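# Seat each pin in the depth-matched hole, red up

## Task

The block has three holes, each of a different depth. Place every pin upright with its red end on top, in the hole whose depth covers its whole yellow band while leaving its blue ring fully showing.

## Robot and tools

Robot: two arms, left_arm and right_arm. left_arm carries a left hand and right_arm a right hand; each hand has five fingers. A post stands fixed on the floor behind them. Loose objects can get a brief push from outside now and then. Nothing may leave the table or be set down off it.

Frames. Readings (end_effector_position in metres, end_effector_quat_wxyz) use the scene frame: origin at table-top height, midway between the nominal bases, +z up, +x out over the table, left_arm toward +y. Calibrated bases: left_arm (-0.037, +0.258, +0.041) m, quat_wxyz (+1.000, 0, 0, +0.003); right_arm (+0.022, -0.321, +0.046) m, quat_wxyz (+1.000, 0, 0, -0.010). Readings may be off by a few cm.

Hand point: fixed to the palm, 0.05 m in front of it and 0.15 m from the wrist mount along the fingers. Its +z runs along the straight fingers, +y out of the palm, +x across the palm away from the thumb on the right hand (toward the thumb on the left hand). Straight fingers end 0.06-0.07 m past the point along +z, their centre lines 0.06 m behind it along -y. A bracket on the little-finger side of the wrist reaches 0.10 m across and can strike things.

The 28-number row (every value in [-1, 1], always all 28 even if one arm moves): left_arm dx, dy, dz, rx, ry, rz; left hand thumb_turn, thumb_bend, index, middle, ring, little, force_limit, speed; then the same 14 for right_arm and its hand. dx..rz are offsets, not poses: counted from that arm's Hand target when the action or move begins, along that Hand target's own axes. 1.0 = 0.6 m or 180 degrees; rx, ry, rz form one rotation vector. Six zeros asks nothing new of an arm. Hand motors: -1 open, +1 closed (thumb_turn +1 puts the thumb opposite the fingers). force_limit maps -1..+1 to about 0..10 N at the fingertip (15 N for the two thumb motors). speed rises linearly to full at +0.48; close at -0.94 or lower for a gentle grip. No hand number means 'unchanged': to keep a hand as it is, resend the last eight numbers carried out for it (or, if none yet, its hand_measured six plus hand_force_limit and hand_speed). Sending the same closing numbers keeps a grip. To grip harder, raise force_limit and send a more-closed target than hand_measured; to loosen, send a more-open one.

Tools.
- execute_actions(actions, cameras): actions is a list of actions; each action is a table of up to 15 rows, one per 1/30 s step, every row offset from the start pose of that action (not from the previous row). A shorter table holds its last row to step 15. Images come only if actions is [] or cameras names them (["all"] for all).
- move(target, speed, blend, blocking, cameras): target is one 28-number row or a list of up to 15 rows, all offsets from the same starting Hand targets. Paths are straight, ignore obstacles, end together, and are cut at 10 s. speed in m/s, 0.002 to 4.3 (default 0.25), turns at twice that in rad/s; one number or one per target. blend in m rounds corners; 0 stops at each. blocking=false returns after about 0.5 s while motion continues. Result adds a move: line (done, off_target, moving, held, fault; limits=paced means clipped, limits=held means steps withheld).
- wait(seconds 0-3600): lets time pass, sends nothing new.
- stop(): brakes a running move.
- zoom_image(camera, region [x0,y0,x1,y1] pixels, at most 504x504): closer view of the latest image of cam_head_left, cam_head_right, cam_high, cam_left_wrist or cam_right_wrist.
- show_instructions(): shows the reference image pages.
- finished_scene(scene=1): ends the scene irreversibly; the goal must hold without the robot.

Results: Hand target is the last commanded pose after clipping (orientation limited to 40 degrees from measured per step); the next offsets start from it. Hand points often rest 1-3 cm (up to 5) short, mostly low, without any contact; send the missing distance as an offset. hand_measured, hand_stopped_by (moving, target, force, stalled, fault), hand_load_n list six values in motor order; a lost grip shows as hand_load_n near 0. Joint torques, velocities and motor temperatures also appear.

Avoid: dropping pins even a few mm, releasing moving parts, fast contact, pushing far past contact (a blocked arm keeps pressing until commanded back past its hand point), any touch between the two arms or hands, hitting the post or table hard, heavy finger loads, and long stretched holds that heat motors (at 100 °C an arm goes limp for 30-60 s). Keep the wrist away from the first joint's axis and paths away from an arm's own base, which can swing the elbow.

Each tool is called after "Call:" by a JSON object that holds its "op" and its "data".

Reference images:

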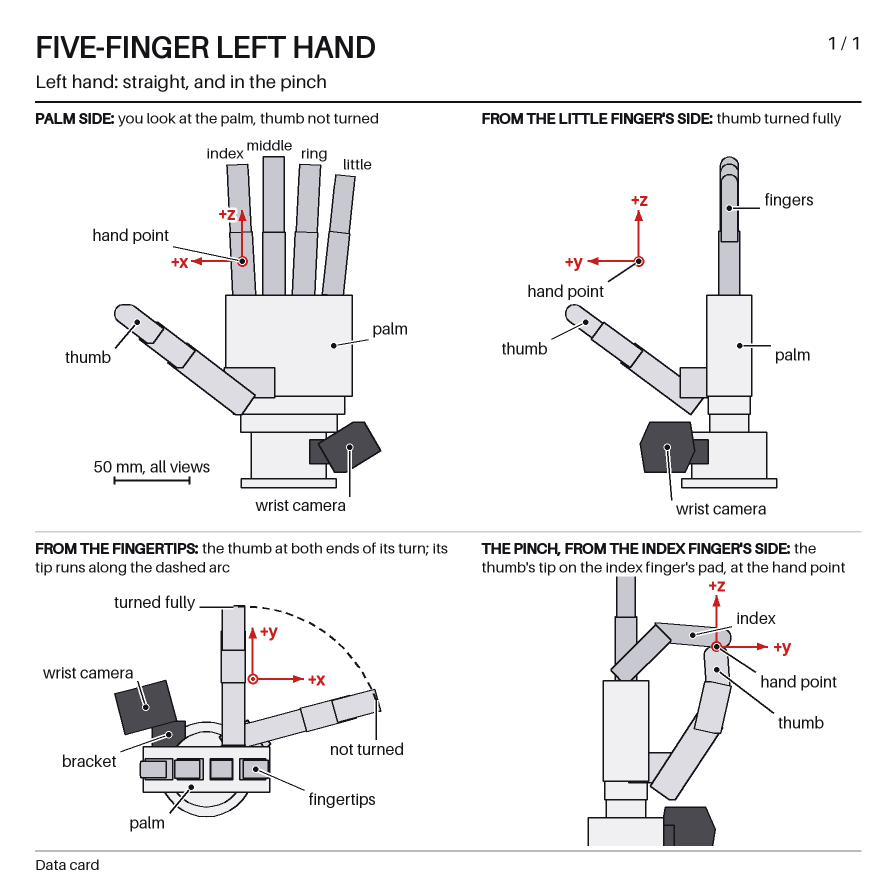

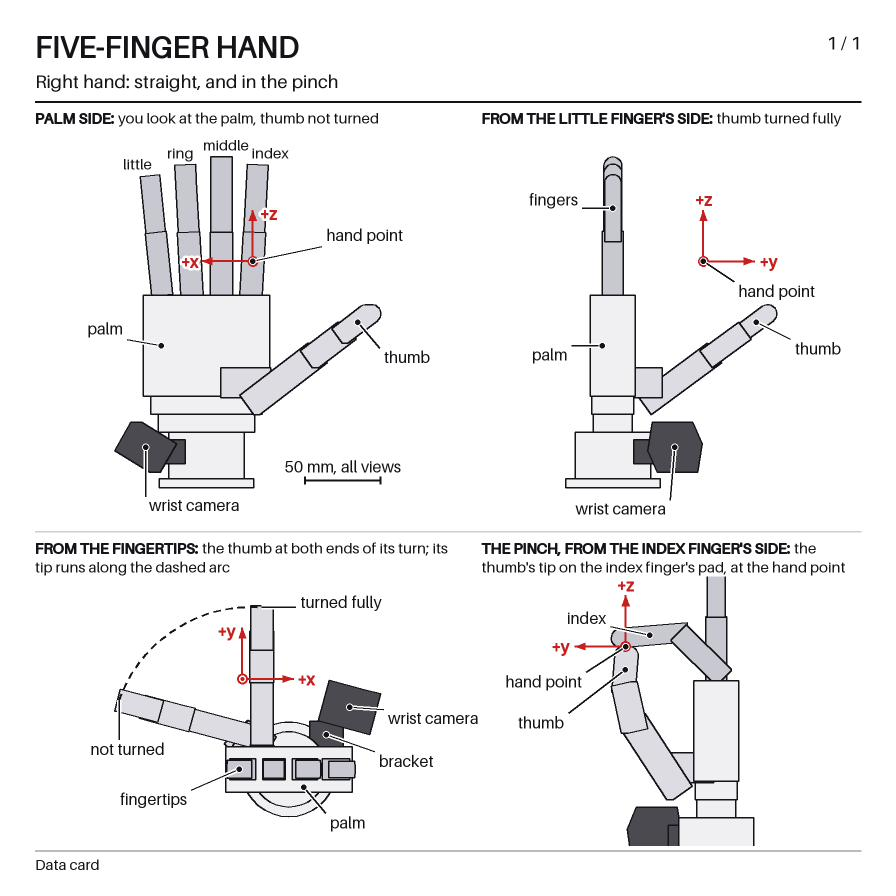

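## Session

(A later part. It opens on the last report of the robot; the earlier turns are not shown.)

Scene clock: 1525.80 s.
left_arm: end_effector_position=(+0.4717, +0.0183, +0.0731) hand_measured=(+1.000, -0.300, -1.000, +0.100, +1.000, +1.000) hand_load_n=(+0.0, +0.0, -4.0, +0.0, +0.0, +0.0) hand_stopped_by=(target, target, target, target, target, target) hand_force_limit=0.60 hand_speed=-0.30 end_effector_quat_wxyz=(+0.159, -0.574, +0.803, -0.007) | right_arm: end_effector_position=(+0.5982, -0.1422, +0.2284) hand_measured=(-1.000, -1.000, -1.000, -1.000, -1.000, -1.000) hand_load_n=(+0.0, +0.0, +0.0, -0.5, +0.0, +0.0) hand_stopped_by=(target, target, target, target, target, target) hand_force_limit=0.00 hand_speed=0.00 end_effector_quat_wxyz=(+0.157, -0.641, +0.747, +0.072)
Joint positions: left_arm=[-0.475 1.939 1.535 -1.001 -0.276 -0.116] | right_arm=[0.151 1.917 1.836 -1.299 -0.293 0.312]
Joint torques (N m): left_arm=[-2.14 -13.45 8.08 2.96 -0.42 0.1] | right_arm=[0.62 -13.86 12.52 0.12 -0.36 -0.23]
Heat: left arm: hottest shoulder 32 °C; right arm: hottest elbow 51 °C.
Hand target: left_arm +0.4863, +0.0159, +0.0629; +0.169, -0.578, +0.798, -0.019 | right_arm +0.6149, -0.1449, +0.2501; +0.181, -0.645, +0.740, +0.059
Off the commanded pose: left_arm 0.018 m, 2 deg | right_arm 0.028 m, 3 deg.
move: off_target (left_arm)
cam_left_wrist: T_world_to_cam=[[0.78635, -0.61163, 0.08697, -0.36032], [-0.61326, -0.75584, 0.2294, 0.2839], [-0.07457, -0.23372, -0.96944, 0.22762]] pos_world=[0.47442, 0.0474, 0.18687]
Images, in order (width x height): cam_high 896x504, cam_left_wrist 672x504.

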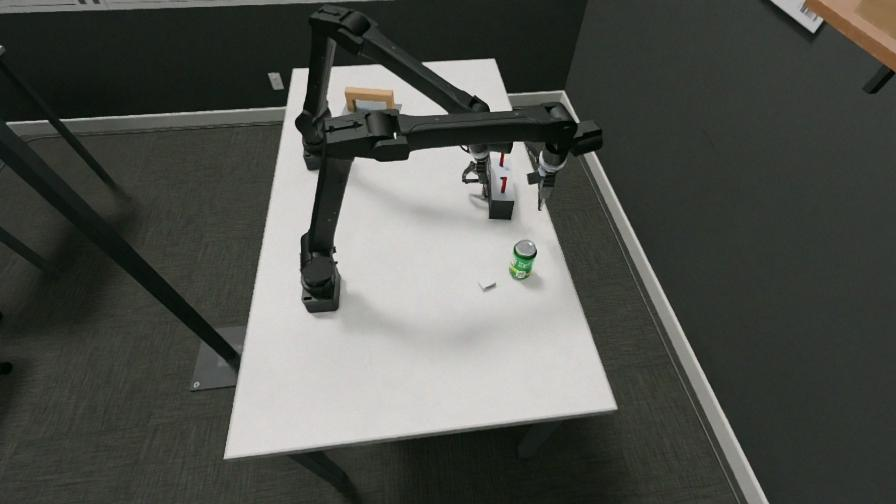

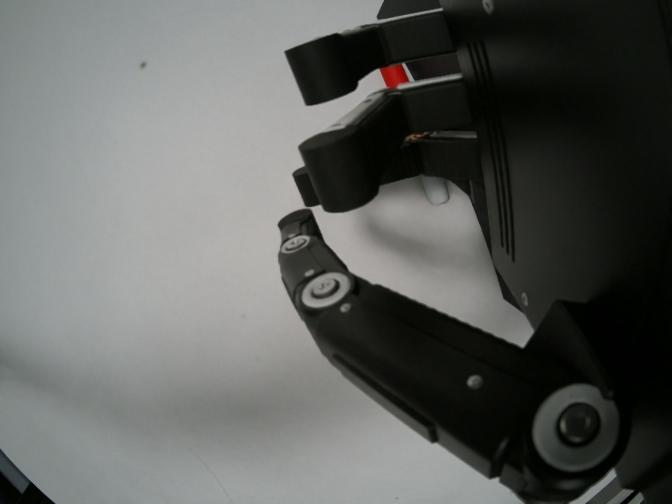

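Call:
{"op": "move", "data": {"target": [[0.0034,0.0053,0.0084,0,0,0,1,-0.30,-1,0.10,1,1,0.6,-0.3,0,0,0,0,0,0,-1,-1,-1,-1,-1,-1,0,0.0],[0.0070,0.0537,-0.0076,0,0,0,1,-0.30,-1,0.10,1,1,0.6,-0.3,0,0,0,0,0,0,-1,-1,-1,-1,-1,-1,0,0.0]], "speed": 0.03, "cameras": ["cam_left_wrist","cam_high"]}}

Call:
{"op": "zoom_image", "data": {"camera": "cam_high", "region": [460, 165, 520, 225]}}

Scene clock: 1528.87 s.
left_arm: end_effector_position=(+0.4632, +0.0216, +0.0635) hand_measured=(+1.000, -0.300, -1.000, +0.100, +1.000, +1.000) hand_load_n=(+0.5, +0.0, +0.0, +0.0, +0.0, +0.0) hand_stopped_by=(target, target, target, target, target, target) hand_force_limit=0.60 hand_speed=-0.30 end_effector_quat_wxyz=(+0.171, -0.580, +0.796, -0.028) | right_arm: end_effector_position=(+0.5982, -0.1422, +0.2284) hand_measured=(-1.000, -1.000, -1.000, -1.000, -1.000, -1.000) hand_load_n=(+0.0, +0.0, +0.0, +0.0, +0.0, +0.0) hand_stopped_by=(target, target, target, target, target, target) hand_force_limit=0.00 hand_speed=0.00 end_effector_quat_wxyz=(+0.157, -0.641, +0.747, +0.072)
Joint positions: left_arm=[-0.477 1.896 1.441 -0.905 -0.279 -0.129] | right_arm=[0.151 1.917 1.836 -1.299 -0.293 0.312]
Joint torques (N m): left_arm=[-3.19 -14.21 6 1.17 -0.41 -0.01] | right_arm=[0.56 -13.63 12.52 0.03 -0.35 -0.24]
Heat: left arm: hottest shoulder 33 °C; right arm: hottest elbow 51 °C.
Hand target: left_arm +0.4543, +0.0219, +0.0589; +0.169, -0.578, +0.798, -0.019 | right_arm +0.6149, -0.1449, +0.2501; +0.181, -0.645, +0.740, +0.059
Off the commanded pose: left_arm 0.010 m, 1 deg | right_arm 0.028 m, 3 deg.
move: done
cam_left_wrist: T_world_to_cam=[[0.78789, -0.60083, 0.13504, -0.35476], [-0.61514, -0.75755, 0.21846, 0.28497], [-0.02896, -0.25518, -0.96646, 0.19766]] pos_world=[0.46053, 0.05317, 0.17668]
Images, in order (width x height): cam_high 896x504, cam_left_wrist 672x504.

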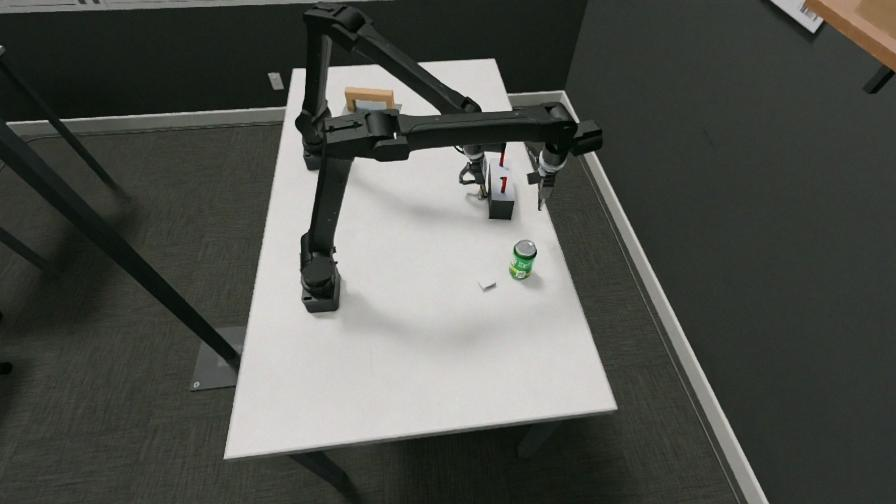

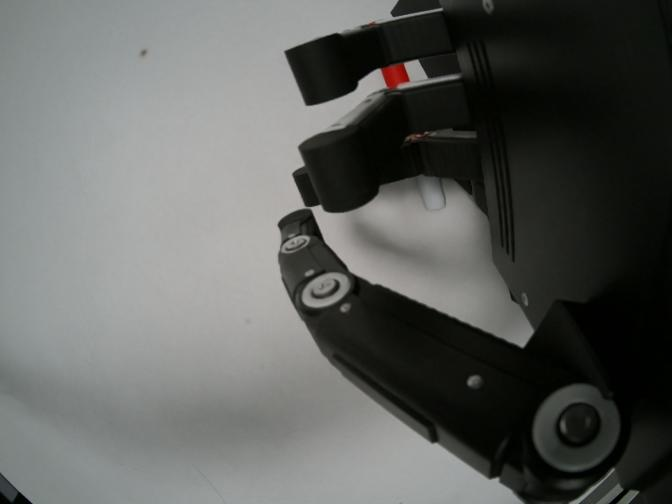

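Scaled by 8.400 from the camera's image (finer frame: 1280x720).

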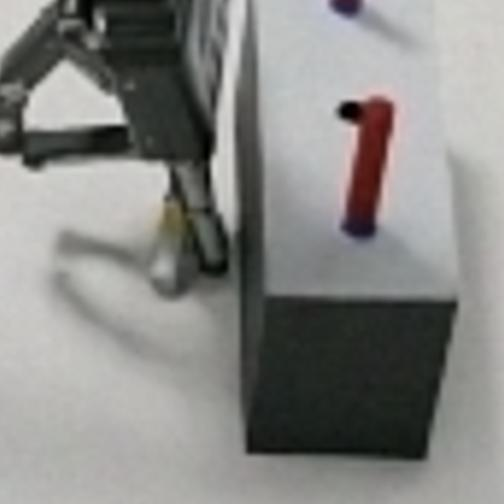

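Call:
{"op": "move", "data": {"target": [0.0056,0.0482,-0.0148,0,0,0,1,-0.30,-1,0.10,1,1,0.6,-0.3,0,0,0,0,0,0,-1,-1,-1,-1,-1,-1,0,0.0], "speed": 0.03, "cameras": ["cam_left_wrist","cam_high"]}}

Call:
{"op": "zoom_image", "data": {"camera": "cam_high", "region": [460, 165, 520, 225]}}

Scene clock: 1531.47 s.
left_arm: end_effector_position=(+0.4332, +0.0345, +0.0628) hand_measured=(+1.000, -0.300, -1.000, +0.100, +1.000, +1.000) hand_load_n=(+0.0, +0.0, +0.0, +0.0, +0.0, +0.0) hand_stopped_by=(target, target, target, target, target, target) hand_force_limit=0.60 hand_speed=-0.30 end_effector_quat_wxyz=(+0.169, -0.584, +0.793, -0.020) | right_arm: end_effector_position=(+0.5982, -0.1422, +0.2284) hand_measured=(-1.000, -1.000, -1.000, -1.000, -1.000, -1.000) hand_load_n=(+0.0, +0.0, +0.0, +0.0, +0.0, +0.0) hand_stopped_by=(target, target, target, target, target, target) hand_force_limit=0.00 hand_speed=0.00 end_effector_quat_wxyz=(+0.157, -0.641, +0.747, +0.072)
Joint positions: left_arm=[-0.481 1.832 1.342 -0.888 -0.285 -0.146] | right_arm=[0.151 1.917 1.836 -1.299 -0.293 0.312]
Joint torques (N m): left_arm=[-3.55 -13.74 5.93 1.11 -0.3 -0.05] | right_arm=[0.67 -13.63 12.46 0.09 -0.35 -0.24]
Heat: left arm: hottest shoulder 33 °C; right arm: hottest elbow 51 °C.
Hand target: left_arm +0.4243, +0.0269, +0.0599; +0.169, -0.578, +0.798, -0.019 | right_arm +0.6149, -0.1449, +0.2501; +0.181, -0.645, +0.740, +0.059
Off the commanded pose: left_arm 0.012 m, 1 deg | right_arm 0.028 m, 3 deg.
move: off_target (left_arm)
cam_left_wrist: T_world_to_cam=[[0.79676, -0.59204, 0.12109, -0.32649], [-0.6032, -0.76708, 0.21848, 0.27158], [-0.03646, -0.24712, -0.9683, 0.20242]] pos_world=[0.43133, 0.06505, 0.1762]
Images, in order (width x height): cam_high 896x504, cam_left_wrist 672x504.

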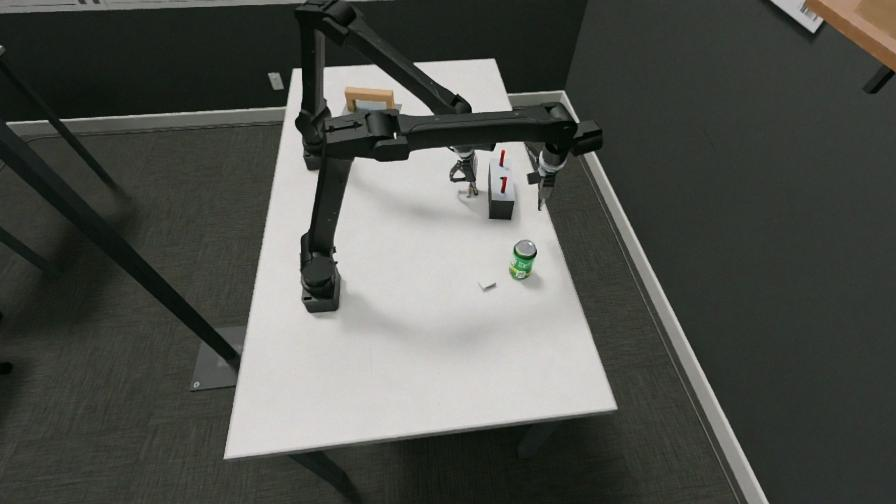

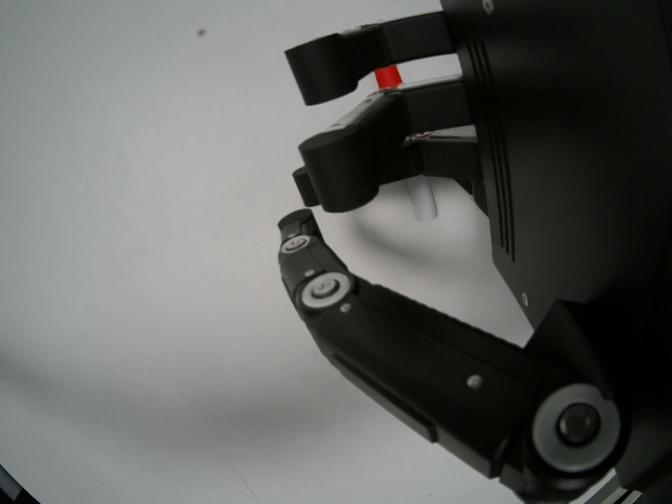

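Scaled by 8.400 from the camera's image (finer frame: 1280x720).

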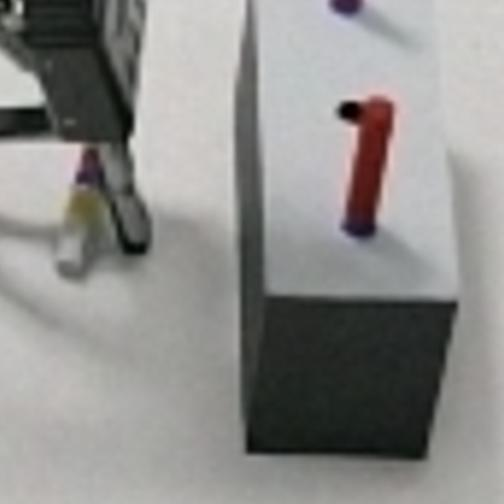

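Call:
{"op": "move", "data": {"target": [-0.0496,-0.0451,-0.1884,0,0,0,1,-0.30,-1,0.10,1,1,0.6,-0.3,0,0,0,0,0,0,-1,-1,-1,-1,-1,-1,0,0.0], "speed": 0.12}}

Scene clock: 1533.67 s.
left_arm: end_effector_position=(+0.4151, +0.0438, +0.1567) hand_measured=(+1.000, -0.300, -1.000, +0.100, +1.000, +1.000) hand_load_n=(+0.0, +0.0, +0.0, +0.0, +0.0, +0.0) hand_stopped_by=(target, target, target, target, target, target) hand_force_limit=0.60 hand_speed=-0.30 end_effector_quat_wxyz=(+0.156, -0.582, +0.798, +0.006) | right_arm: end_effector_position=(+0.5982, -0.1422, +0.2284) hand_measured=(-1.000, -1.000, -1.000, -1.000, -1.000, -1.000) hand_load_n=(+0.0, +0.0, +0.0, +0.0, +0.0, +0.0) hand_stopped_by=(target, target, target, target, target, target) hand_force_limit=0.00 hand_speed=0.00 end_effector_quat_wxyz=(+0.157, -0.641, +0.747, +0.072)
Joint positions: left_arm=[-0.481 1.732 1.464 -1.169 -0.285 -0.146] | right_arm=[0.151 1.917 1.836 -1.299 -0.293 0.312]
Joint torques (N m): left_arm=[-2.84 -14.21 11.58 0.59 -0.27 -0.02] | right_arm=[0.67 -13.86 12.59 0.1 -0.33 -0.23]
Heat: left arm: hottest shoulder 33 °C; right arm: hottest elbow 51 °C.
Hand target: left_arm +0.4243, +0.0270, +0.1799; +0.169, -0.578, +0.798, -0.019 | right_arm +0.6149, -0.1449, +0.2501; +0.181, -0.645, +0.740, +0.059
Off the commanded pose: left_arm 0.030 m, 3 deg | right_arm 0.028 m, 3 deg.
move: off_target (left_arm)

Call:
{"op": "move", "data": {"target": [0,0,0,0.3278,0,0,1,-0.30,-0.06,-0.10,1,1,0.6,-0.3,0,0,0,0,0,0,-1,-1,-1,-1,-1,-1,0,0.0], "speed": 0.3, "cameras": ["cam_left_wrist","cam_high","cam_head_left","cam_head_right"]}}

Call:
{"op": "zoom_image", "data": {"camera": "cam_left_wrist", "region": [140, 80, 380, 320]}}

Scene clock: 1536.83 s.
left_arm: end_effector_position=(+0.4251, +0.0350, +0.1706) hand_measured=(+1.000, -0.300, -0.060, -0.100, +1.000, +1.000) hand_load_n=(+0.5, +0.0, +0.0, +0.0, +0.0, +0.0) hand_stopped_by=(target, target, target, target, target, target) hand_force_limit=0.60 hand_speed=-0.30 end_effector_quat_wxyz=(+0.425, -0.435, +0.687, -0.398) | right_arm: end_effector_position=(+0.5982, -0.1422, +0.2284) hand_measured=(-1.000, -1.000, -1.000, -1.000, -1.000, -1.000) hand_load_n=(+0.0, +0.0, +0.0, +0.0, +0.0, +0.0) hand_stopped_by=(target, target, target, target, target, target) hand_force_limit=0.00 hand_speed=0.00 end_effector_quat_wxyz=(+0.157, -0.641, +0.747, +0.072)
Joint positions: left_arm=[-0.532 1.285 0.63 0.31 -0.317 0.141] | right_arm=[0.151 1.917 1.836 -1.299 -0.293 0.312]
Joint torques (N m): left_arm=[-3.55 -7.41 7.51 3.45 -0.11 0.23] | right_arm=[0.97 -13.74 12.52 0.03 -0.35 -0.24]
Heat: left arm: hottest shoulder 33 °C; right arm: hottest elbow 51 °C.
Hand target: left_arm +0.4243, +0.0270, +0.1799; +0.432, -0.420, +0.685, -0.410 | right_arm +0.6149, -0.1449, +0.2501; +0.181, -0.645, +0.740, +0.059
Off the commanded pose: left_arm 0.012 m, 2 deg | right_arm 0.028 m, 3 deg.
move: off_target (left_arm)
cam_left_wrist: T_world_to_cam=[[0.18176, -0.58837, 0.78789, -0.18527], [-0.75585, -0.59612, -0.2708, 0.38589], [0.62901, -0.54631, -0.55307, -0.0366]] pos_world=[0.34837, 0.10103, 0.23023]
Images, in order (width x height): cam_head_left 896x504, cam_head_right 896x504, cam_high 896x504, cam_left_wrist 672x504.

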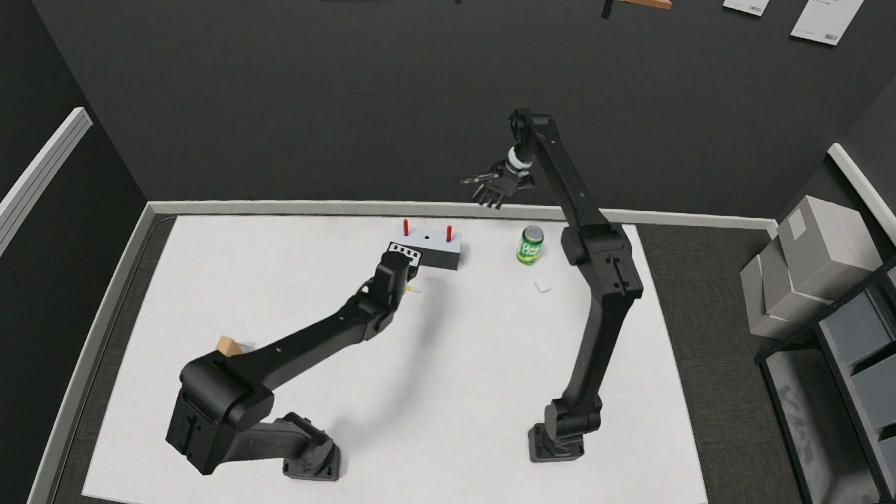

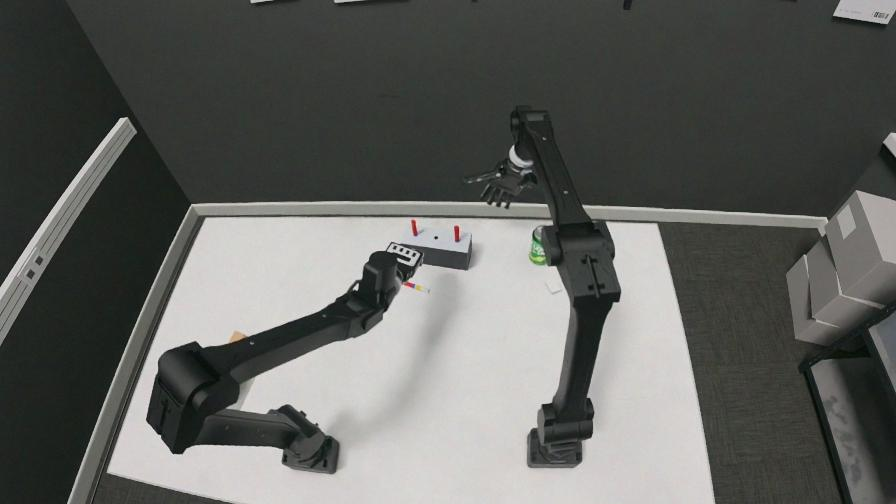

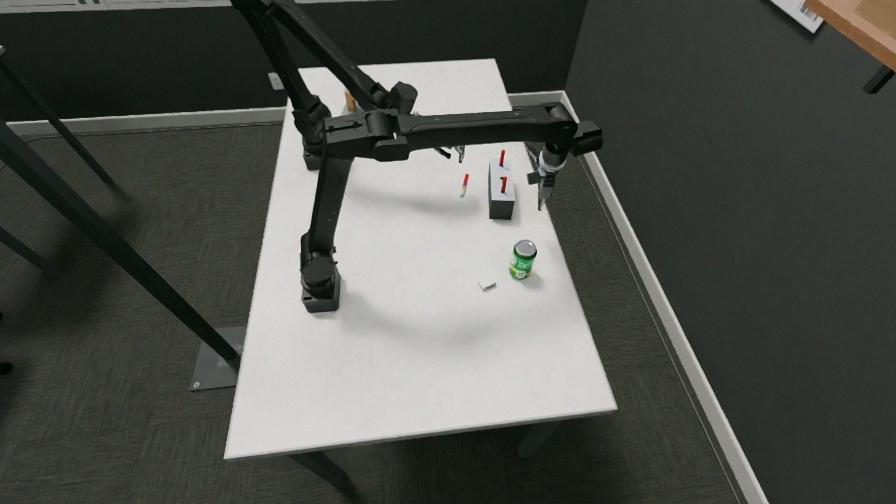

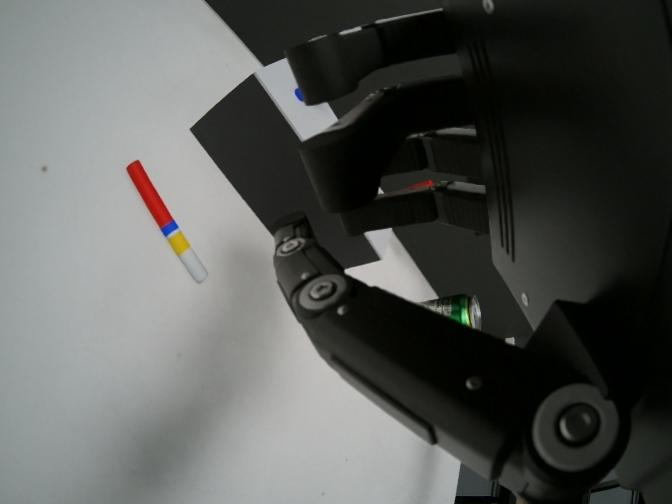

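Scaled by 2.100 from the camera's image (finer frame: 960x720).

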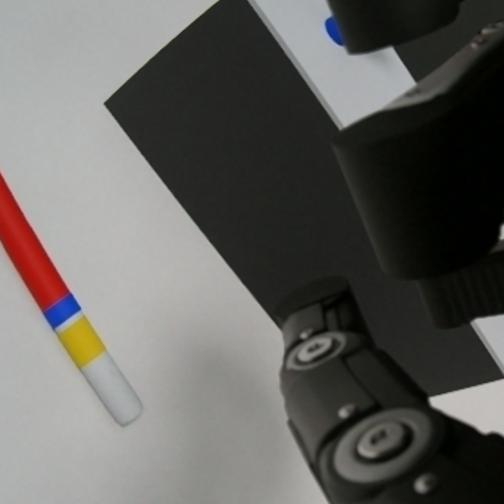

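Call:
{"op": "move", "data": {"target": [-0.0596,0.1358,0.1057,0.0035,0.0129,0.0041,1,-0.30,-0.06,-0.10,1,1,0.5,-0.6,0,0,0,0,0,0,-1,-1,-1,-1,-1,-1,0,0.0], "speed": 0.12, "cameras": ["cam_left_wrist"]}}

Call:
{"op": "zoom_image", "data": {"camera": "cam_left_wrist", "region": [120, 40, 440, 360]}}

Scene clock: 1540.20 s.
left_arm: end_effector_position=(+0.4677, +0.0703, +0.0893) hand_measured=(+1.000, -0.300, -0.060, -0.100, +1.000, +1.000) hand_load_n=(+0.0, +0.0, +0.0, +0.0, +0.5, +0.0) hand_stopped_by=(target, target, target, target, target, target) hand_force_limit=0.50 hand_speed=-0.60 end_effector_quat_wxyz=(+0.410, -0.412, +0.699, -0.416) | right_arm: end_effector_position=(+0.5982, -0.1422, +0.2284) hand_measured=(-1.000, -1.000, -1.000, -1.000, -1.000, -1.000) hand_load_n=(+0.0, +0.0, +0.0, +0.0, +0.0, +0.5) hand_stopped_by=(target, target, target, target, target, target) hand_force_limit=0.00 hand_speed=0.00 end_effector_quat_wxyz=(+0.157, -0.641, +0.747, +0.072)
Joint positions: left_arm=[-0.362 1.56 0.598 0.638 -0.09 0.215] | right_arm=[0.151 1.917 1.836 -1.299 -0.293 0.312]
Joint torques (N m): left_arm=[-1.08 -7.47 6.34 3.67 -0.02 0.25] | right_arm=[0.91 -13.74 12.48 0.05 -0.36 -0.24]
Heat: left arm: hottest shoulder 32 °C; right arm: hottest elbow 51 °C.
Hand target: left_arm +0.4753, +0.0730, +0.0949; +0.423, -0.405, +0.694, -0.419 | right_arm +0.6149, -0.1449, +0.2501; +0.181, -0.645, +0.740, +0.059
Off the commanded pose: left_arm 0.010 m, 2 deg | right_arm 0.028 m, 3 deg.
move: done
cam_left_wrist: T_world_to_cam=[[0.1392, -0.59262, 0.79337, -0.08848], [-0.79377, -0.54579, -0.26842, 0.43104], [0.59208, -0.59239, -0.54637, -0.06913]] pos_world=[0.3954, 0.14187, 0.14812]

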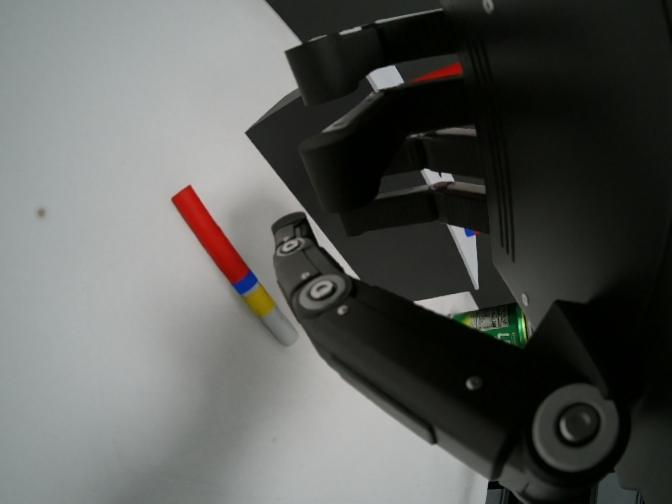

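Scaled by 1.575 from the camera's image (finer frame: 960x720).

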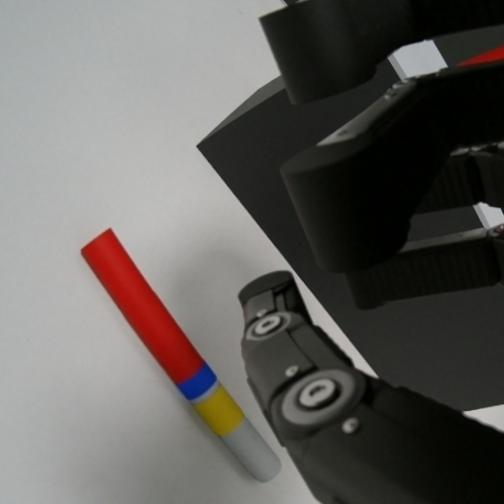

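Call:
{"op": "zoom_image", "data": {"camera": "cam_left_wrist", "region": [160, 170, 340, 350]}}

Scaled by 2.800 from the camera's image (finer frame: 960x720).

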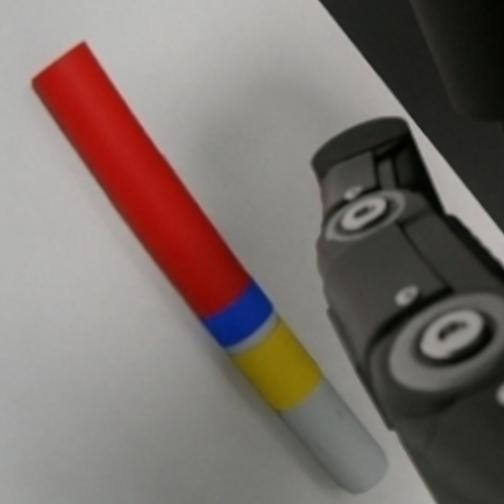

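Call:
{"op": "move", "data": {"target": [0.0042,0.0470,0.0192,-0.0016,-0.0059,-0.0019,1,-0.30,-0.06,-0.10,1,1,0.5,-0.6,0,0,0,0,0,0,-1,-1,-1,-1,-1,-1,0,0.0], "speed": 0.05, "cameras": ["cam_left_wrist"]}}

Call:
{"op": "zoom_image", "data": {"camera": "cam_left_wrist", "region": [160, 80, 440, 360]}}

Scene clock: 1545.00 s.
left_arm: end_effector_position=(+0.4745, +0.0700, +0.0647) hand_measured=(+1.000, -0.300, -0.060, -0.100, +1.000, +1.000) hand_load_n=(+0.0, +0.0, +0.0, +0.0, +0.0, +0.0) hand_stopped_by=(target, target, target, target, target, target) hand_force_limit=0.50 hand_speed=-0.60 end_effector_quat_wxyz=(+0.416, -0.414, +0.694, -0.417) | right_arm: end_effector_position=(+0.5982, -0.1422, +0.2284) hand_measured=(-1.000, -1.000, -1.000, -1.000, -1.000, -1.000) hand_load_n=(+0.0, -0.5, +0.0, +0.0, +0.0, +0.0) hand_stopped_by=(target, target, target, target, target, target) hand_force_limit=0.00 hand_speed=0.00 end_effector_quat_wxyz=(+0.157, -0.641, +0.747, +0.072)
Joint positions: left_arm=[-0.362 1.655 0.598 0.744 -0.101 0.215] | right_arm=[0.151 1.917 1.836 -1.299 -0.293 0.312]
Joint torques (N m): left_arm=[-0.97 -8.06 4.96 3.59 -0.19 0.18] | right_arm=[0.67 -13.74 12.56 0.05 -0.34 -0.24]
Heat: left arm: hottest shoulder 32 °C; right arm: hottest elbow 51 °C.
Hand target: left_arm +0.4793, +0.0770, +0.0649; +0.427, -0.412, +0.690, -0.415 | right_arm +0.6149, -0.1449, +0.2501; +0.181, -0.645, +0.740, +0.059
Off the commanded pose: left_arm 0.009 m, 1 deg | right_arm 0.028 m, 3 deg.
move: done
cam_left_wrist: T_world_to_cam=[[0.13626, -0.59069, 0.79531, -0.06902], [-0.78508, -0.55402, -0.27697, 0.42678], [0.60422, -0.58664, -0.53923, -0.09344]] pos_world=[0.40091, 0.14086, 0.12271]

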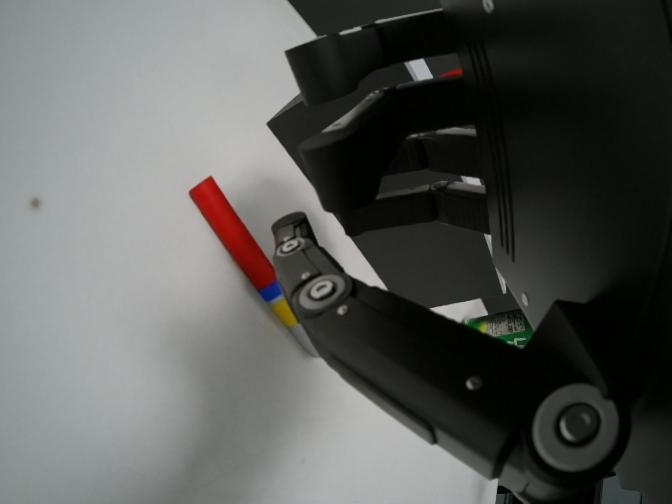

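Scaled by 1.800 from the camera's image (finer frame: 960x720).

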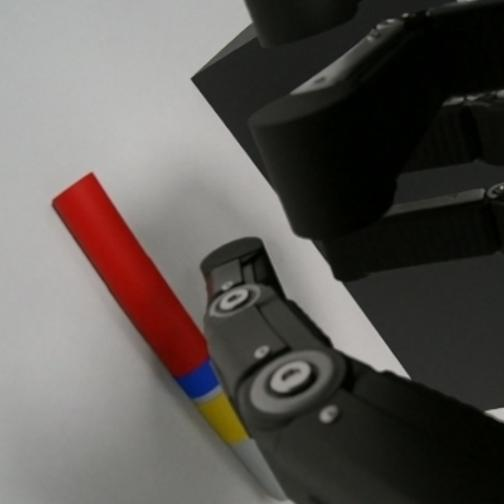

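Call:
{"op": "move", "data": {"target": [0.0060,0.0358,-0.0042,0,0,0,1,-0.30,-0.06,-0.10,1,1,0.5,-0.6,0,0,0,0,0,0,-1,-1,-1,-1,-1,-1,0,0.0], "speed": 0.04, "cameras": ["cam_left_wrist"]}}

Call:
{"op": "zoom_image", "data": {"camera": "cam_left_wrist", "region": [160, 80, 440, 360]}}

Scene clock: 1547.50 s.
left_arm: end_effector_position=(+0.4667, +0.0746, +0.0446) hand_measured=(+1.000, -0.300, -0.060, -0.100, +1.000, +1.000) hand_load_n=(+0.0, +0.5, +0.0, +0.0, +0.0, +0.0) hand_stopped_by=(target, target, target, target, target, target) hand_force_limit=0.50 hand_speed=-0.60 end_effector_quat_wxyz=(+0.417, -0.415, +0.694, -0.416) | right_arm: end_effector_position=(+0.5982, -0.1422, +0.2284) hand_measured=(-1.000, -1.000, -1.000, -1.000, -1.000, -1.000) hand_load_n=(+0.0, +0.0, +0.0, +0.0, +0.0, +0.0) hand_stopped_by=(target, target, target, target, target, target) hand_force_limit=0.00 hand_speed=0.00 end_effector_quat_wxyz=(+0.157, -0.641, +0.747, +0.072)
Joint positions: left_arm=[-0.359 1.707 0.567 0.827 -0.101 0.215] | right_arm=[0.151 1.917 1.836 -1.299 -0.293 0.312]
Joint torques (N m): left_arm=[-0.73 -7.82 4.6 3.6 -0.04 0.18] | right_arm=[0.67 -13.74 12.52 0.08 -0.35 -0.24]
Heat: left arm: hottest shoulder 32 °C; right arm: hottest elbow 51 °C.
Hand target: left_arm +0.4713, +0.0810, +0.0449; +0.427, -0.412, +0.690, -0.415 | right_arm +0.6149, -0.1449, +0.2501; +0.181, -0.645, +0.740, +0.059
Off the commanded pose: left_arm 0.008 m, 1 deg | right_arm 0.028 m, 3 deg.
move: done
cam_left_wrist: T_world_to_cam=[[0.13809, -0.59029, 0.79529, -0.05012], [-0.78336, -0.55644, -0.27699, 0.41704], [0.60604, -0.58475, -0.53924, -0.09785]] pos_world=[0.39291, 0.14526, 0.10261]

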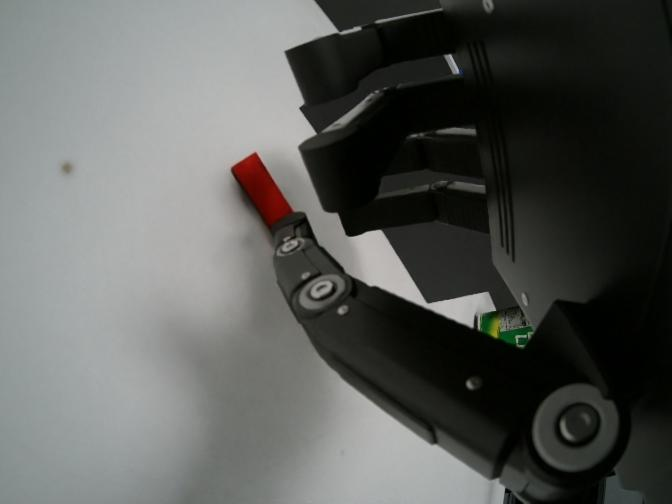

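Scaled by 1.800 from the camera's image (finer frame: 960x720).

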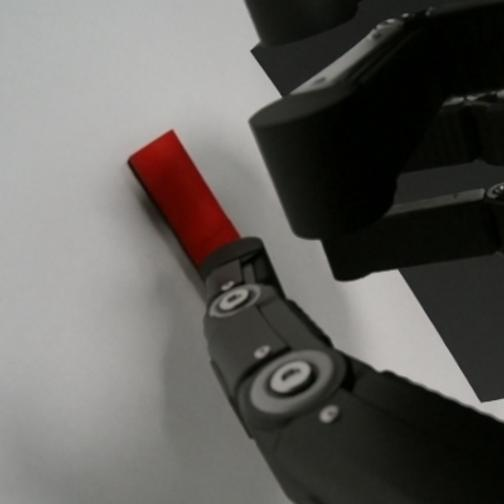

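Call:
{"op": "move", "data": {"target": [0.0036,0.0151,0.0064,0,0,0,1,-0.30,-0.06,-0.10,1,1,0.5,-0.6,0,0,0,0,0,0,-1,-1,-1,-1,-1,-1,0,0.0], "speed": 0.03, "cameras": ["cam_left_wrist"]}}

Call:
{"op": "zoom_image", "data": {"camera": "cam_left_wrist", "region": [160, 80, 440, 360]}}

Scene clock: 1549.13 s.
left_arm: end_effector_position=(+0.4673, +0.0753, +0.0340) hand_measured=(+1.000, -0.300, -0.060, -0.100, +1.000, +1.000) hand_load_n=(+0.0, +0.0, +0.0, +0.0, +0.0, +0.0) hand_stopped_by=(target, target, target, target, target, target) hand_force_limit=0.50 hand_speed=-0.60 end_effector_quat_wxyz=(+0.417, -0.415, +0.694, -0.415) | right_arm: end_effector_position=(+0.5982, -0.1422, +0.2284) hand_measured=(-1.000, -1.000, -1.000, -1.000, -1.000, -1.000) hand_load_n=(+0.0, +0.5, +0.0, +0.0, +0.0, +0.0) hand_stopped_by=(target, target, target, target, target, target) hand_force_limit=0.00 hand_speed=0.00 end_effector_quat_wxyz=(+0.157, -0.641, +0.747, +0.072)
Joint positions: left_arm=[-0.357 1.744 0.567 0.862 -0.101 0.215] | right_arm=[0.151 1.917 1.836 -1.299 -0.293 0.312]
Joint torques (N m): left_arm=[-0.67 -8.76 4.26 3.6 -0.06 0.2] | right_arm=[0.73 -13.74 12.52 0.06 -0.35 -0.25]
Heat: left arm: hottest shoulder 32 °C; right arm: hottest elbow 51 °C.
Hand target: left_arm +0.4723, +0.0811, +0.0348; +0.427, -0.412, +0.690, -0.415 | right_arm +0.6149, -0.1449, +0.2501; +0.181, -0.645, +0.740, +0.059
Off the commanded pose: left_arm 0.008 m, 1 deg | right_arm 0.028 m, 3 deg.
move: done
cam_left_wrist: T_world_to_cam=[[0.14014, -0.59051, 0.79477, -0.04227], [-0.78291, -0.55748, -0.27616, 0.4147], [0.60614, -0.58354, -0.54044, -0.10362]] pos_world=[0.39341, 0.14576, 0.09211]

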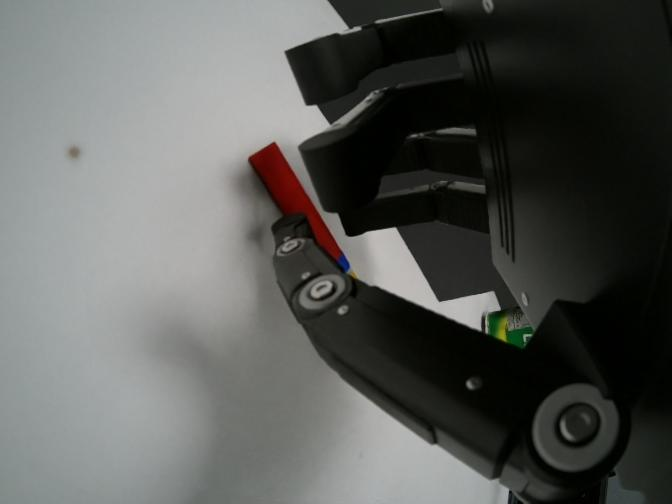

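Scaled by 1.800 from the camera's image (finer frame: 960x720).

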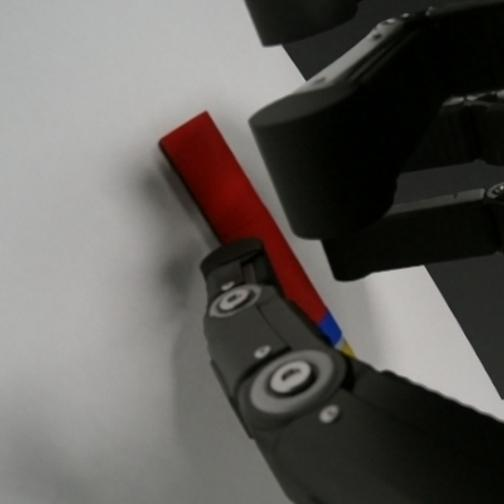

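Call:
{"op": "move", "data": {"target": [0.0029,0.0108,0.0034,0,0,0,1,-0.30,-0.06,-0.10,1,1,0.5,-0.6,0,0,0,0,0,0,-1,-1,-1,-1,-1,-1,0,0.0], "speed": 0.02, "cameras": ["cam_left_wrist"]}}

Call:
{"op": "zoom_image", "data": {"camera": "cam_left_wrist", "region": [160, 80, 440, 360]}}

Scene clock: 1550.73 s.
left_arm: end_effector_position=(+0.4676, +0.0752, +0.0275) hand_measured=(+1.000, -0.300, -0.060, -0.100, +1.000, +1.000) hand_load_n=(+0.5, +0.0, +0.0, +0.0, +0.0, +0.0) hand_stopped_by=(target, target, target, target, target, target) hand_force_limit=0.50 hand_speed=-0.60 end_effector_quat_wxyz=(+0.417, -0.415, +0.693, -0.416) | right_arm: end_effector_position=(+0.5982, -0.1422, +0.2284) hand_measured=(-1.000, -1.000, -1.000, -1.000, -1.000, -1.000) hand_load_n=(+0.0, +0.0, +0.0, +0.0, +0.0, +0.0) hand_stopped_by=(target, target, target, target, target, target) hand_force_limit=0.00 hand_speed=0.00 end_effector_quat_wxyz=(+0.157, -0.641, +0.747, +0.072)
Joint positions: left_arm=[-0.357 1.769 0.567 0.888 -0.101 0.215] | right_arm=[0.151 1.917 1.836 -1.299 -0.293 0.312]
Joint torques (N m): left_arm=[-0.97 -7.77 4.15 3.48 -0.06 0.2] | right_arm=[0.73 -13.68 12.52 0.09 -0.35 -0.24]
Heat: left arm: hottest shoulder 32 °C; right arm: hottest elbow 51 °C.
Hand target: left_arm +0.4723, +0.0811, +0.0278; +0.427, -0.412, +0.690, -0.415 | right_arm +0.6149, -0.1449, +0.2501; +0.181, -0.645, +0.740, +0.059
Off the commanded pose: left_arm 0.008 m, 1 deg | right_arm 0.028 m, 3 deg.
move: done
cam_left_wrist: T_world_to_cam=[[0.13899, -0.59006, 0.7953, -0.03677], [-0.78251, -0.55764, -0.27698, 0.41291], [0.60693, -0.58383, -0.53923, -0.10774]] pos_world=[0.39361, 0.14566, 0.08551]

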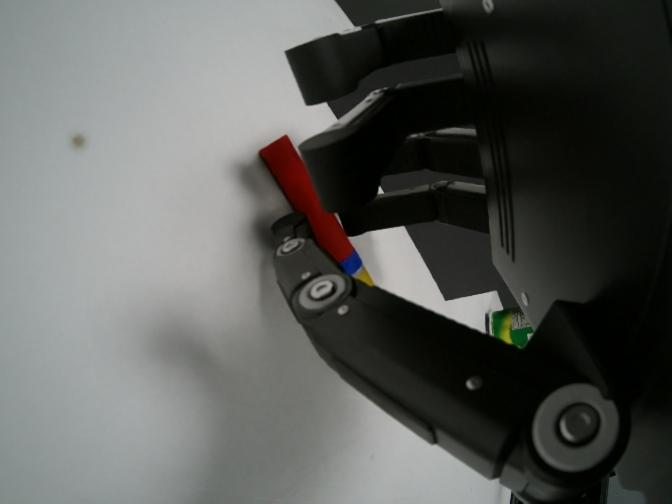

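Scaled by 1.800 from the camera's image (finer frame: 960x720).

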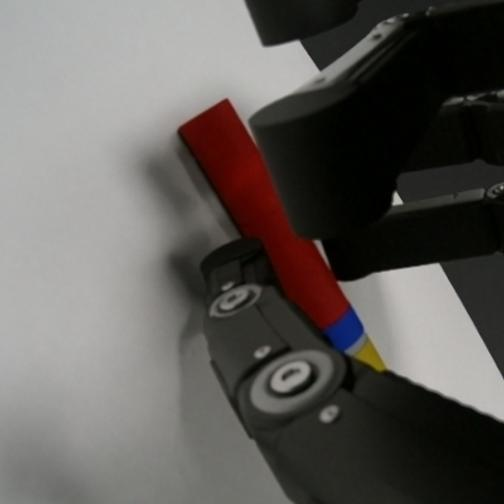

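Call:
{"op": "move", "data": {"target": [-0.0006,0.0004,0.0107,0,0,0,1,-0.30,-0.06,-0.10,1,1,0.5,-0.6,0,0,0,0,0,0,-1,-1,-1,-1,-1,-1,0,0.0], "speed": 0.02, "cameras": ["cam_left_wrist"]}}

Call:
{"op": "zoom_image", "data": {"camera": "cam_left_wrist", "region": [160, 80, 440, 360]}}

Scene clock: 1553.50 s.
left_arm: end_effector_position=(+0.4662, +0.0754, +0.0224) hand_measured=(+1.000, -0.300, -0.060, -0.100, +1.000, +1.000) hand_load_n=(+0.0, +0.0, -0.5, +0.0, +0.0, +0.0) hand_stopped_by=(target, target, target, target, target, target) hand_force_limit=0.50 hand_speed=-0.60 end_effector_quat_wxyz=(+0.414, -0.416, +0.696, -0.413) | right_arm: end_effector_position=(+0.5982, -0.1422, +0.2284) hand_measured=(-1.000, -1.000, -1.000, -1.000, -1.000, -1.000) hand_load_n=(+0.0, -0.5, +0.0, +0.0, +0.5, +0.0) hand_stopped_by=(target, target, target, target, target, target) hand_force_limit=0.00 hand_speed=0.00 end_effector_quat_wxyz=(+0.157, -0.641, +0.747, +0.072)
Joint positions: left_arm=[-0.357 1.779 0.567 0.89 -0.099 0.215] | right_arm=[0.151 1.917 1.836 -1.299 -0.293 0.312]
Joint torques (N m): left_arm=[-0.85 -7.71 5.55 3.41 -0.05 0.16] | right_arm=[0.85 -13.68 12.53 0.08 -0.34 -0.24]
Heat: left arm: hottest shoulder 32 °C; right arm: hottest elbow 51 °C.
Hand target: left_arm +0.4783, +0.0800, +0.0258; +0.427, -0.412, +0.690, -0.415 | right_arm +0.6149, -0.1449, +0.2501; +0.181, -0.645, +0.740, +0.059
Off the commanded pose: left_arm 0.013 m, 2 deg | right_arm 0.028 m, 3 deg.
move: off_target (left_arm)
cam_left_wrist: T_world_to_cam=[[0.1451, -0.59245, 0.79243, -0.03495], [-0.78576, -0.55571, -0.27159, 0.41184], [0.60127, -0.58325, -0.54616, -0.1068]] pos_world=[0.3929, 0.14586, 0.08122]

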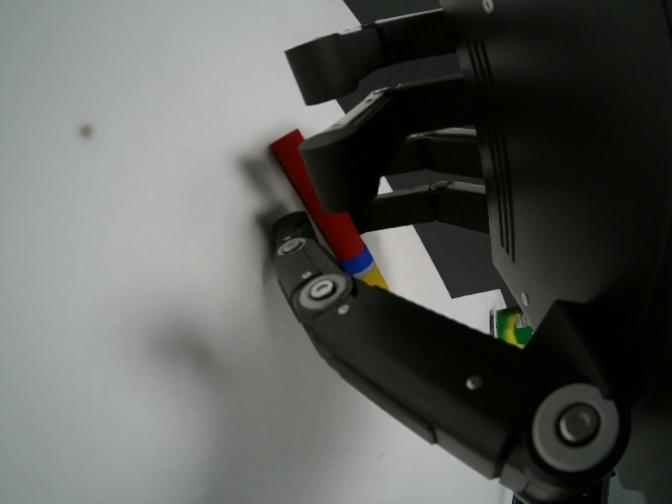

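Scaled by 1.800 from the camera's image (finer frame: 960x720).

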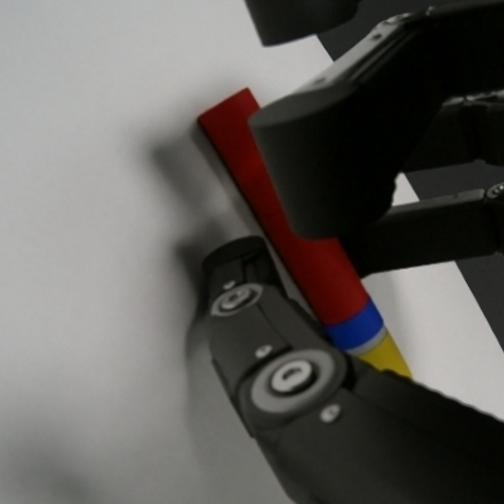

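Call:
{"op": "move", "data": {"target": [0.0036,0.0076,-0.0043,0,0,0,1,-0.30,0.08,0.04,1,1,-0.3,-0.94,0,0,0,0,0,0,-1,-1,-1,-1,-1,-1,0,0.0], "speed": 0.02, "cameras": ["cam_left_wrist"]}}

Call:
{"op": "zoom_image", "data": {"camera": "cam_left_wrist", "region": [200, 80, 420, 300]}}

Scene clock: 1555.80 s.
left_arm: end_effector_position=(+0.4684, +0.0755, +0.0235) hand_measured=(+1.000, -0.300, +0.080, +0.040, +1.000, +1.000) hand_load_n=(+0.0, +0.0, +0.0, +0.5, +0.0, +0.0) hand_stopped_by=(target, target, target, target, target, target) hand_force_limit=-0.30 hand_speed=-0.94 end_effector_quat_wxyz=(+0.418, -0.415, +0.692, -0.417) | right_arm: end_effector_position=(+0.5982, -0.1422, +0.2284) hand_measured=(-1.000, -1.000, -1.000, -1.000, -1.000, -1.000) hand_load_n=(+0.0, +0.0, +0.0, +0.0, +0.0, +0.0) hand_stopped_by=(target, target, target, target, target, target) hand_force_limit=0.00 hand_speed=0.00 end_effector_quat_wxyz=(+0.157, -0.641, +0.747, +0.072)
Joint positions: left_arm=[-0.356 1.787 0.567 0.911 -0.099 0.215] | right_arm=[0.151 1.917 1.836 -1.299 -0.293 0.312]
Joint torques (N m): left_arm=[-1.2 -7.88 4.46 3.26 -0.17 0.2] | right_arm=[0.73 -13.86 12.51 0.01 -0.37 -0.23]
Heat: left arm: hottest shoulder 32 °C; right arm: hottest elbow 51 °C.
Hand target: left_arm +0.4743, +0.0801, +0.0218; +0.427, -0.412, +0.690, -0.415 | right_arm +0.6149, -0.1449, +0.2501; +0.181, -0.645, +0.740, +0.059
Off the commanded pose: left_arm 0.008 m, 1 deg | right_arm 0.028 m, 3 deg.
move: done
cam_left_wrist: T_world_to_cam=[[0.13569, -0.58849, 0.79704, -0.03211], [-0.7813, -0.55824, -0.27917, 0.41215], [0.60923, -0.58484, -0.53553, -0.11137]] pos_world=[0.39422, 0.14605, 0.08101]

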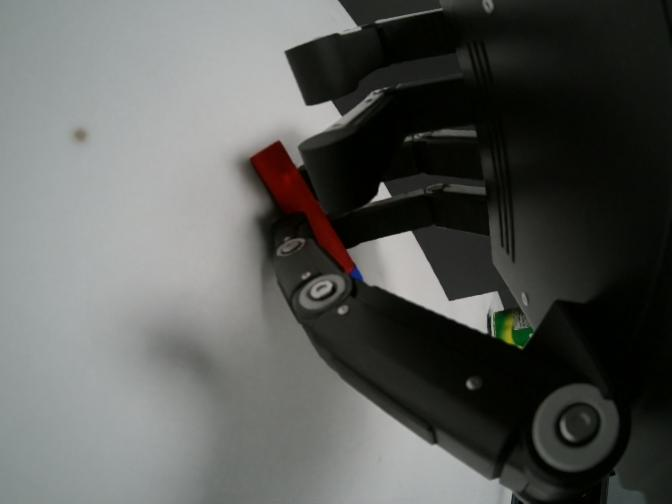

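Scaled by 2.291 from the camera's image (finer frame: 960x720).

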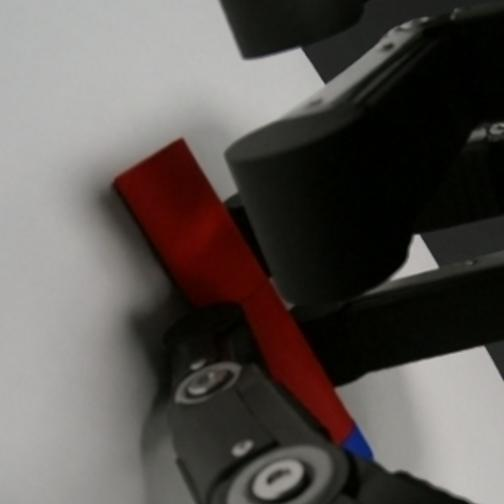

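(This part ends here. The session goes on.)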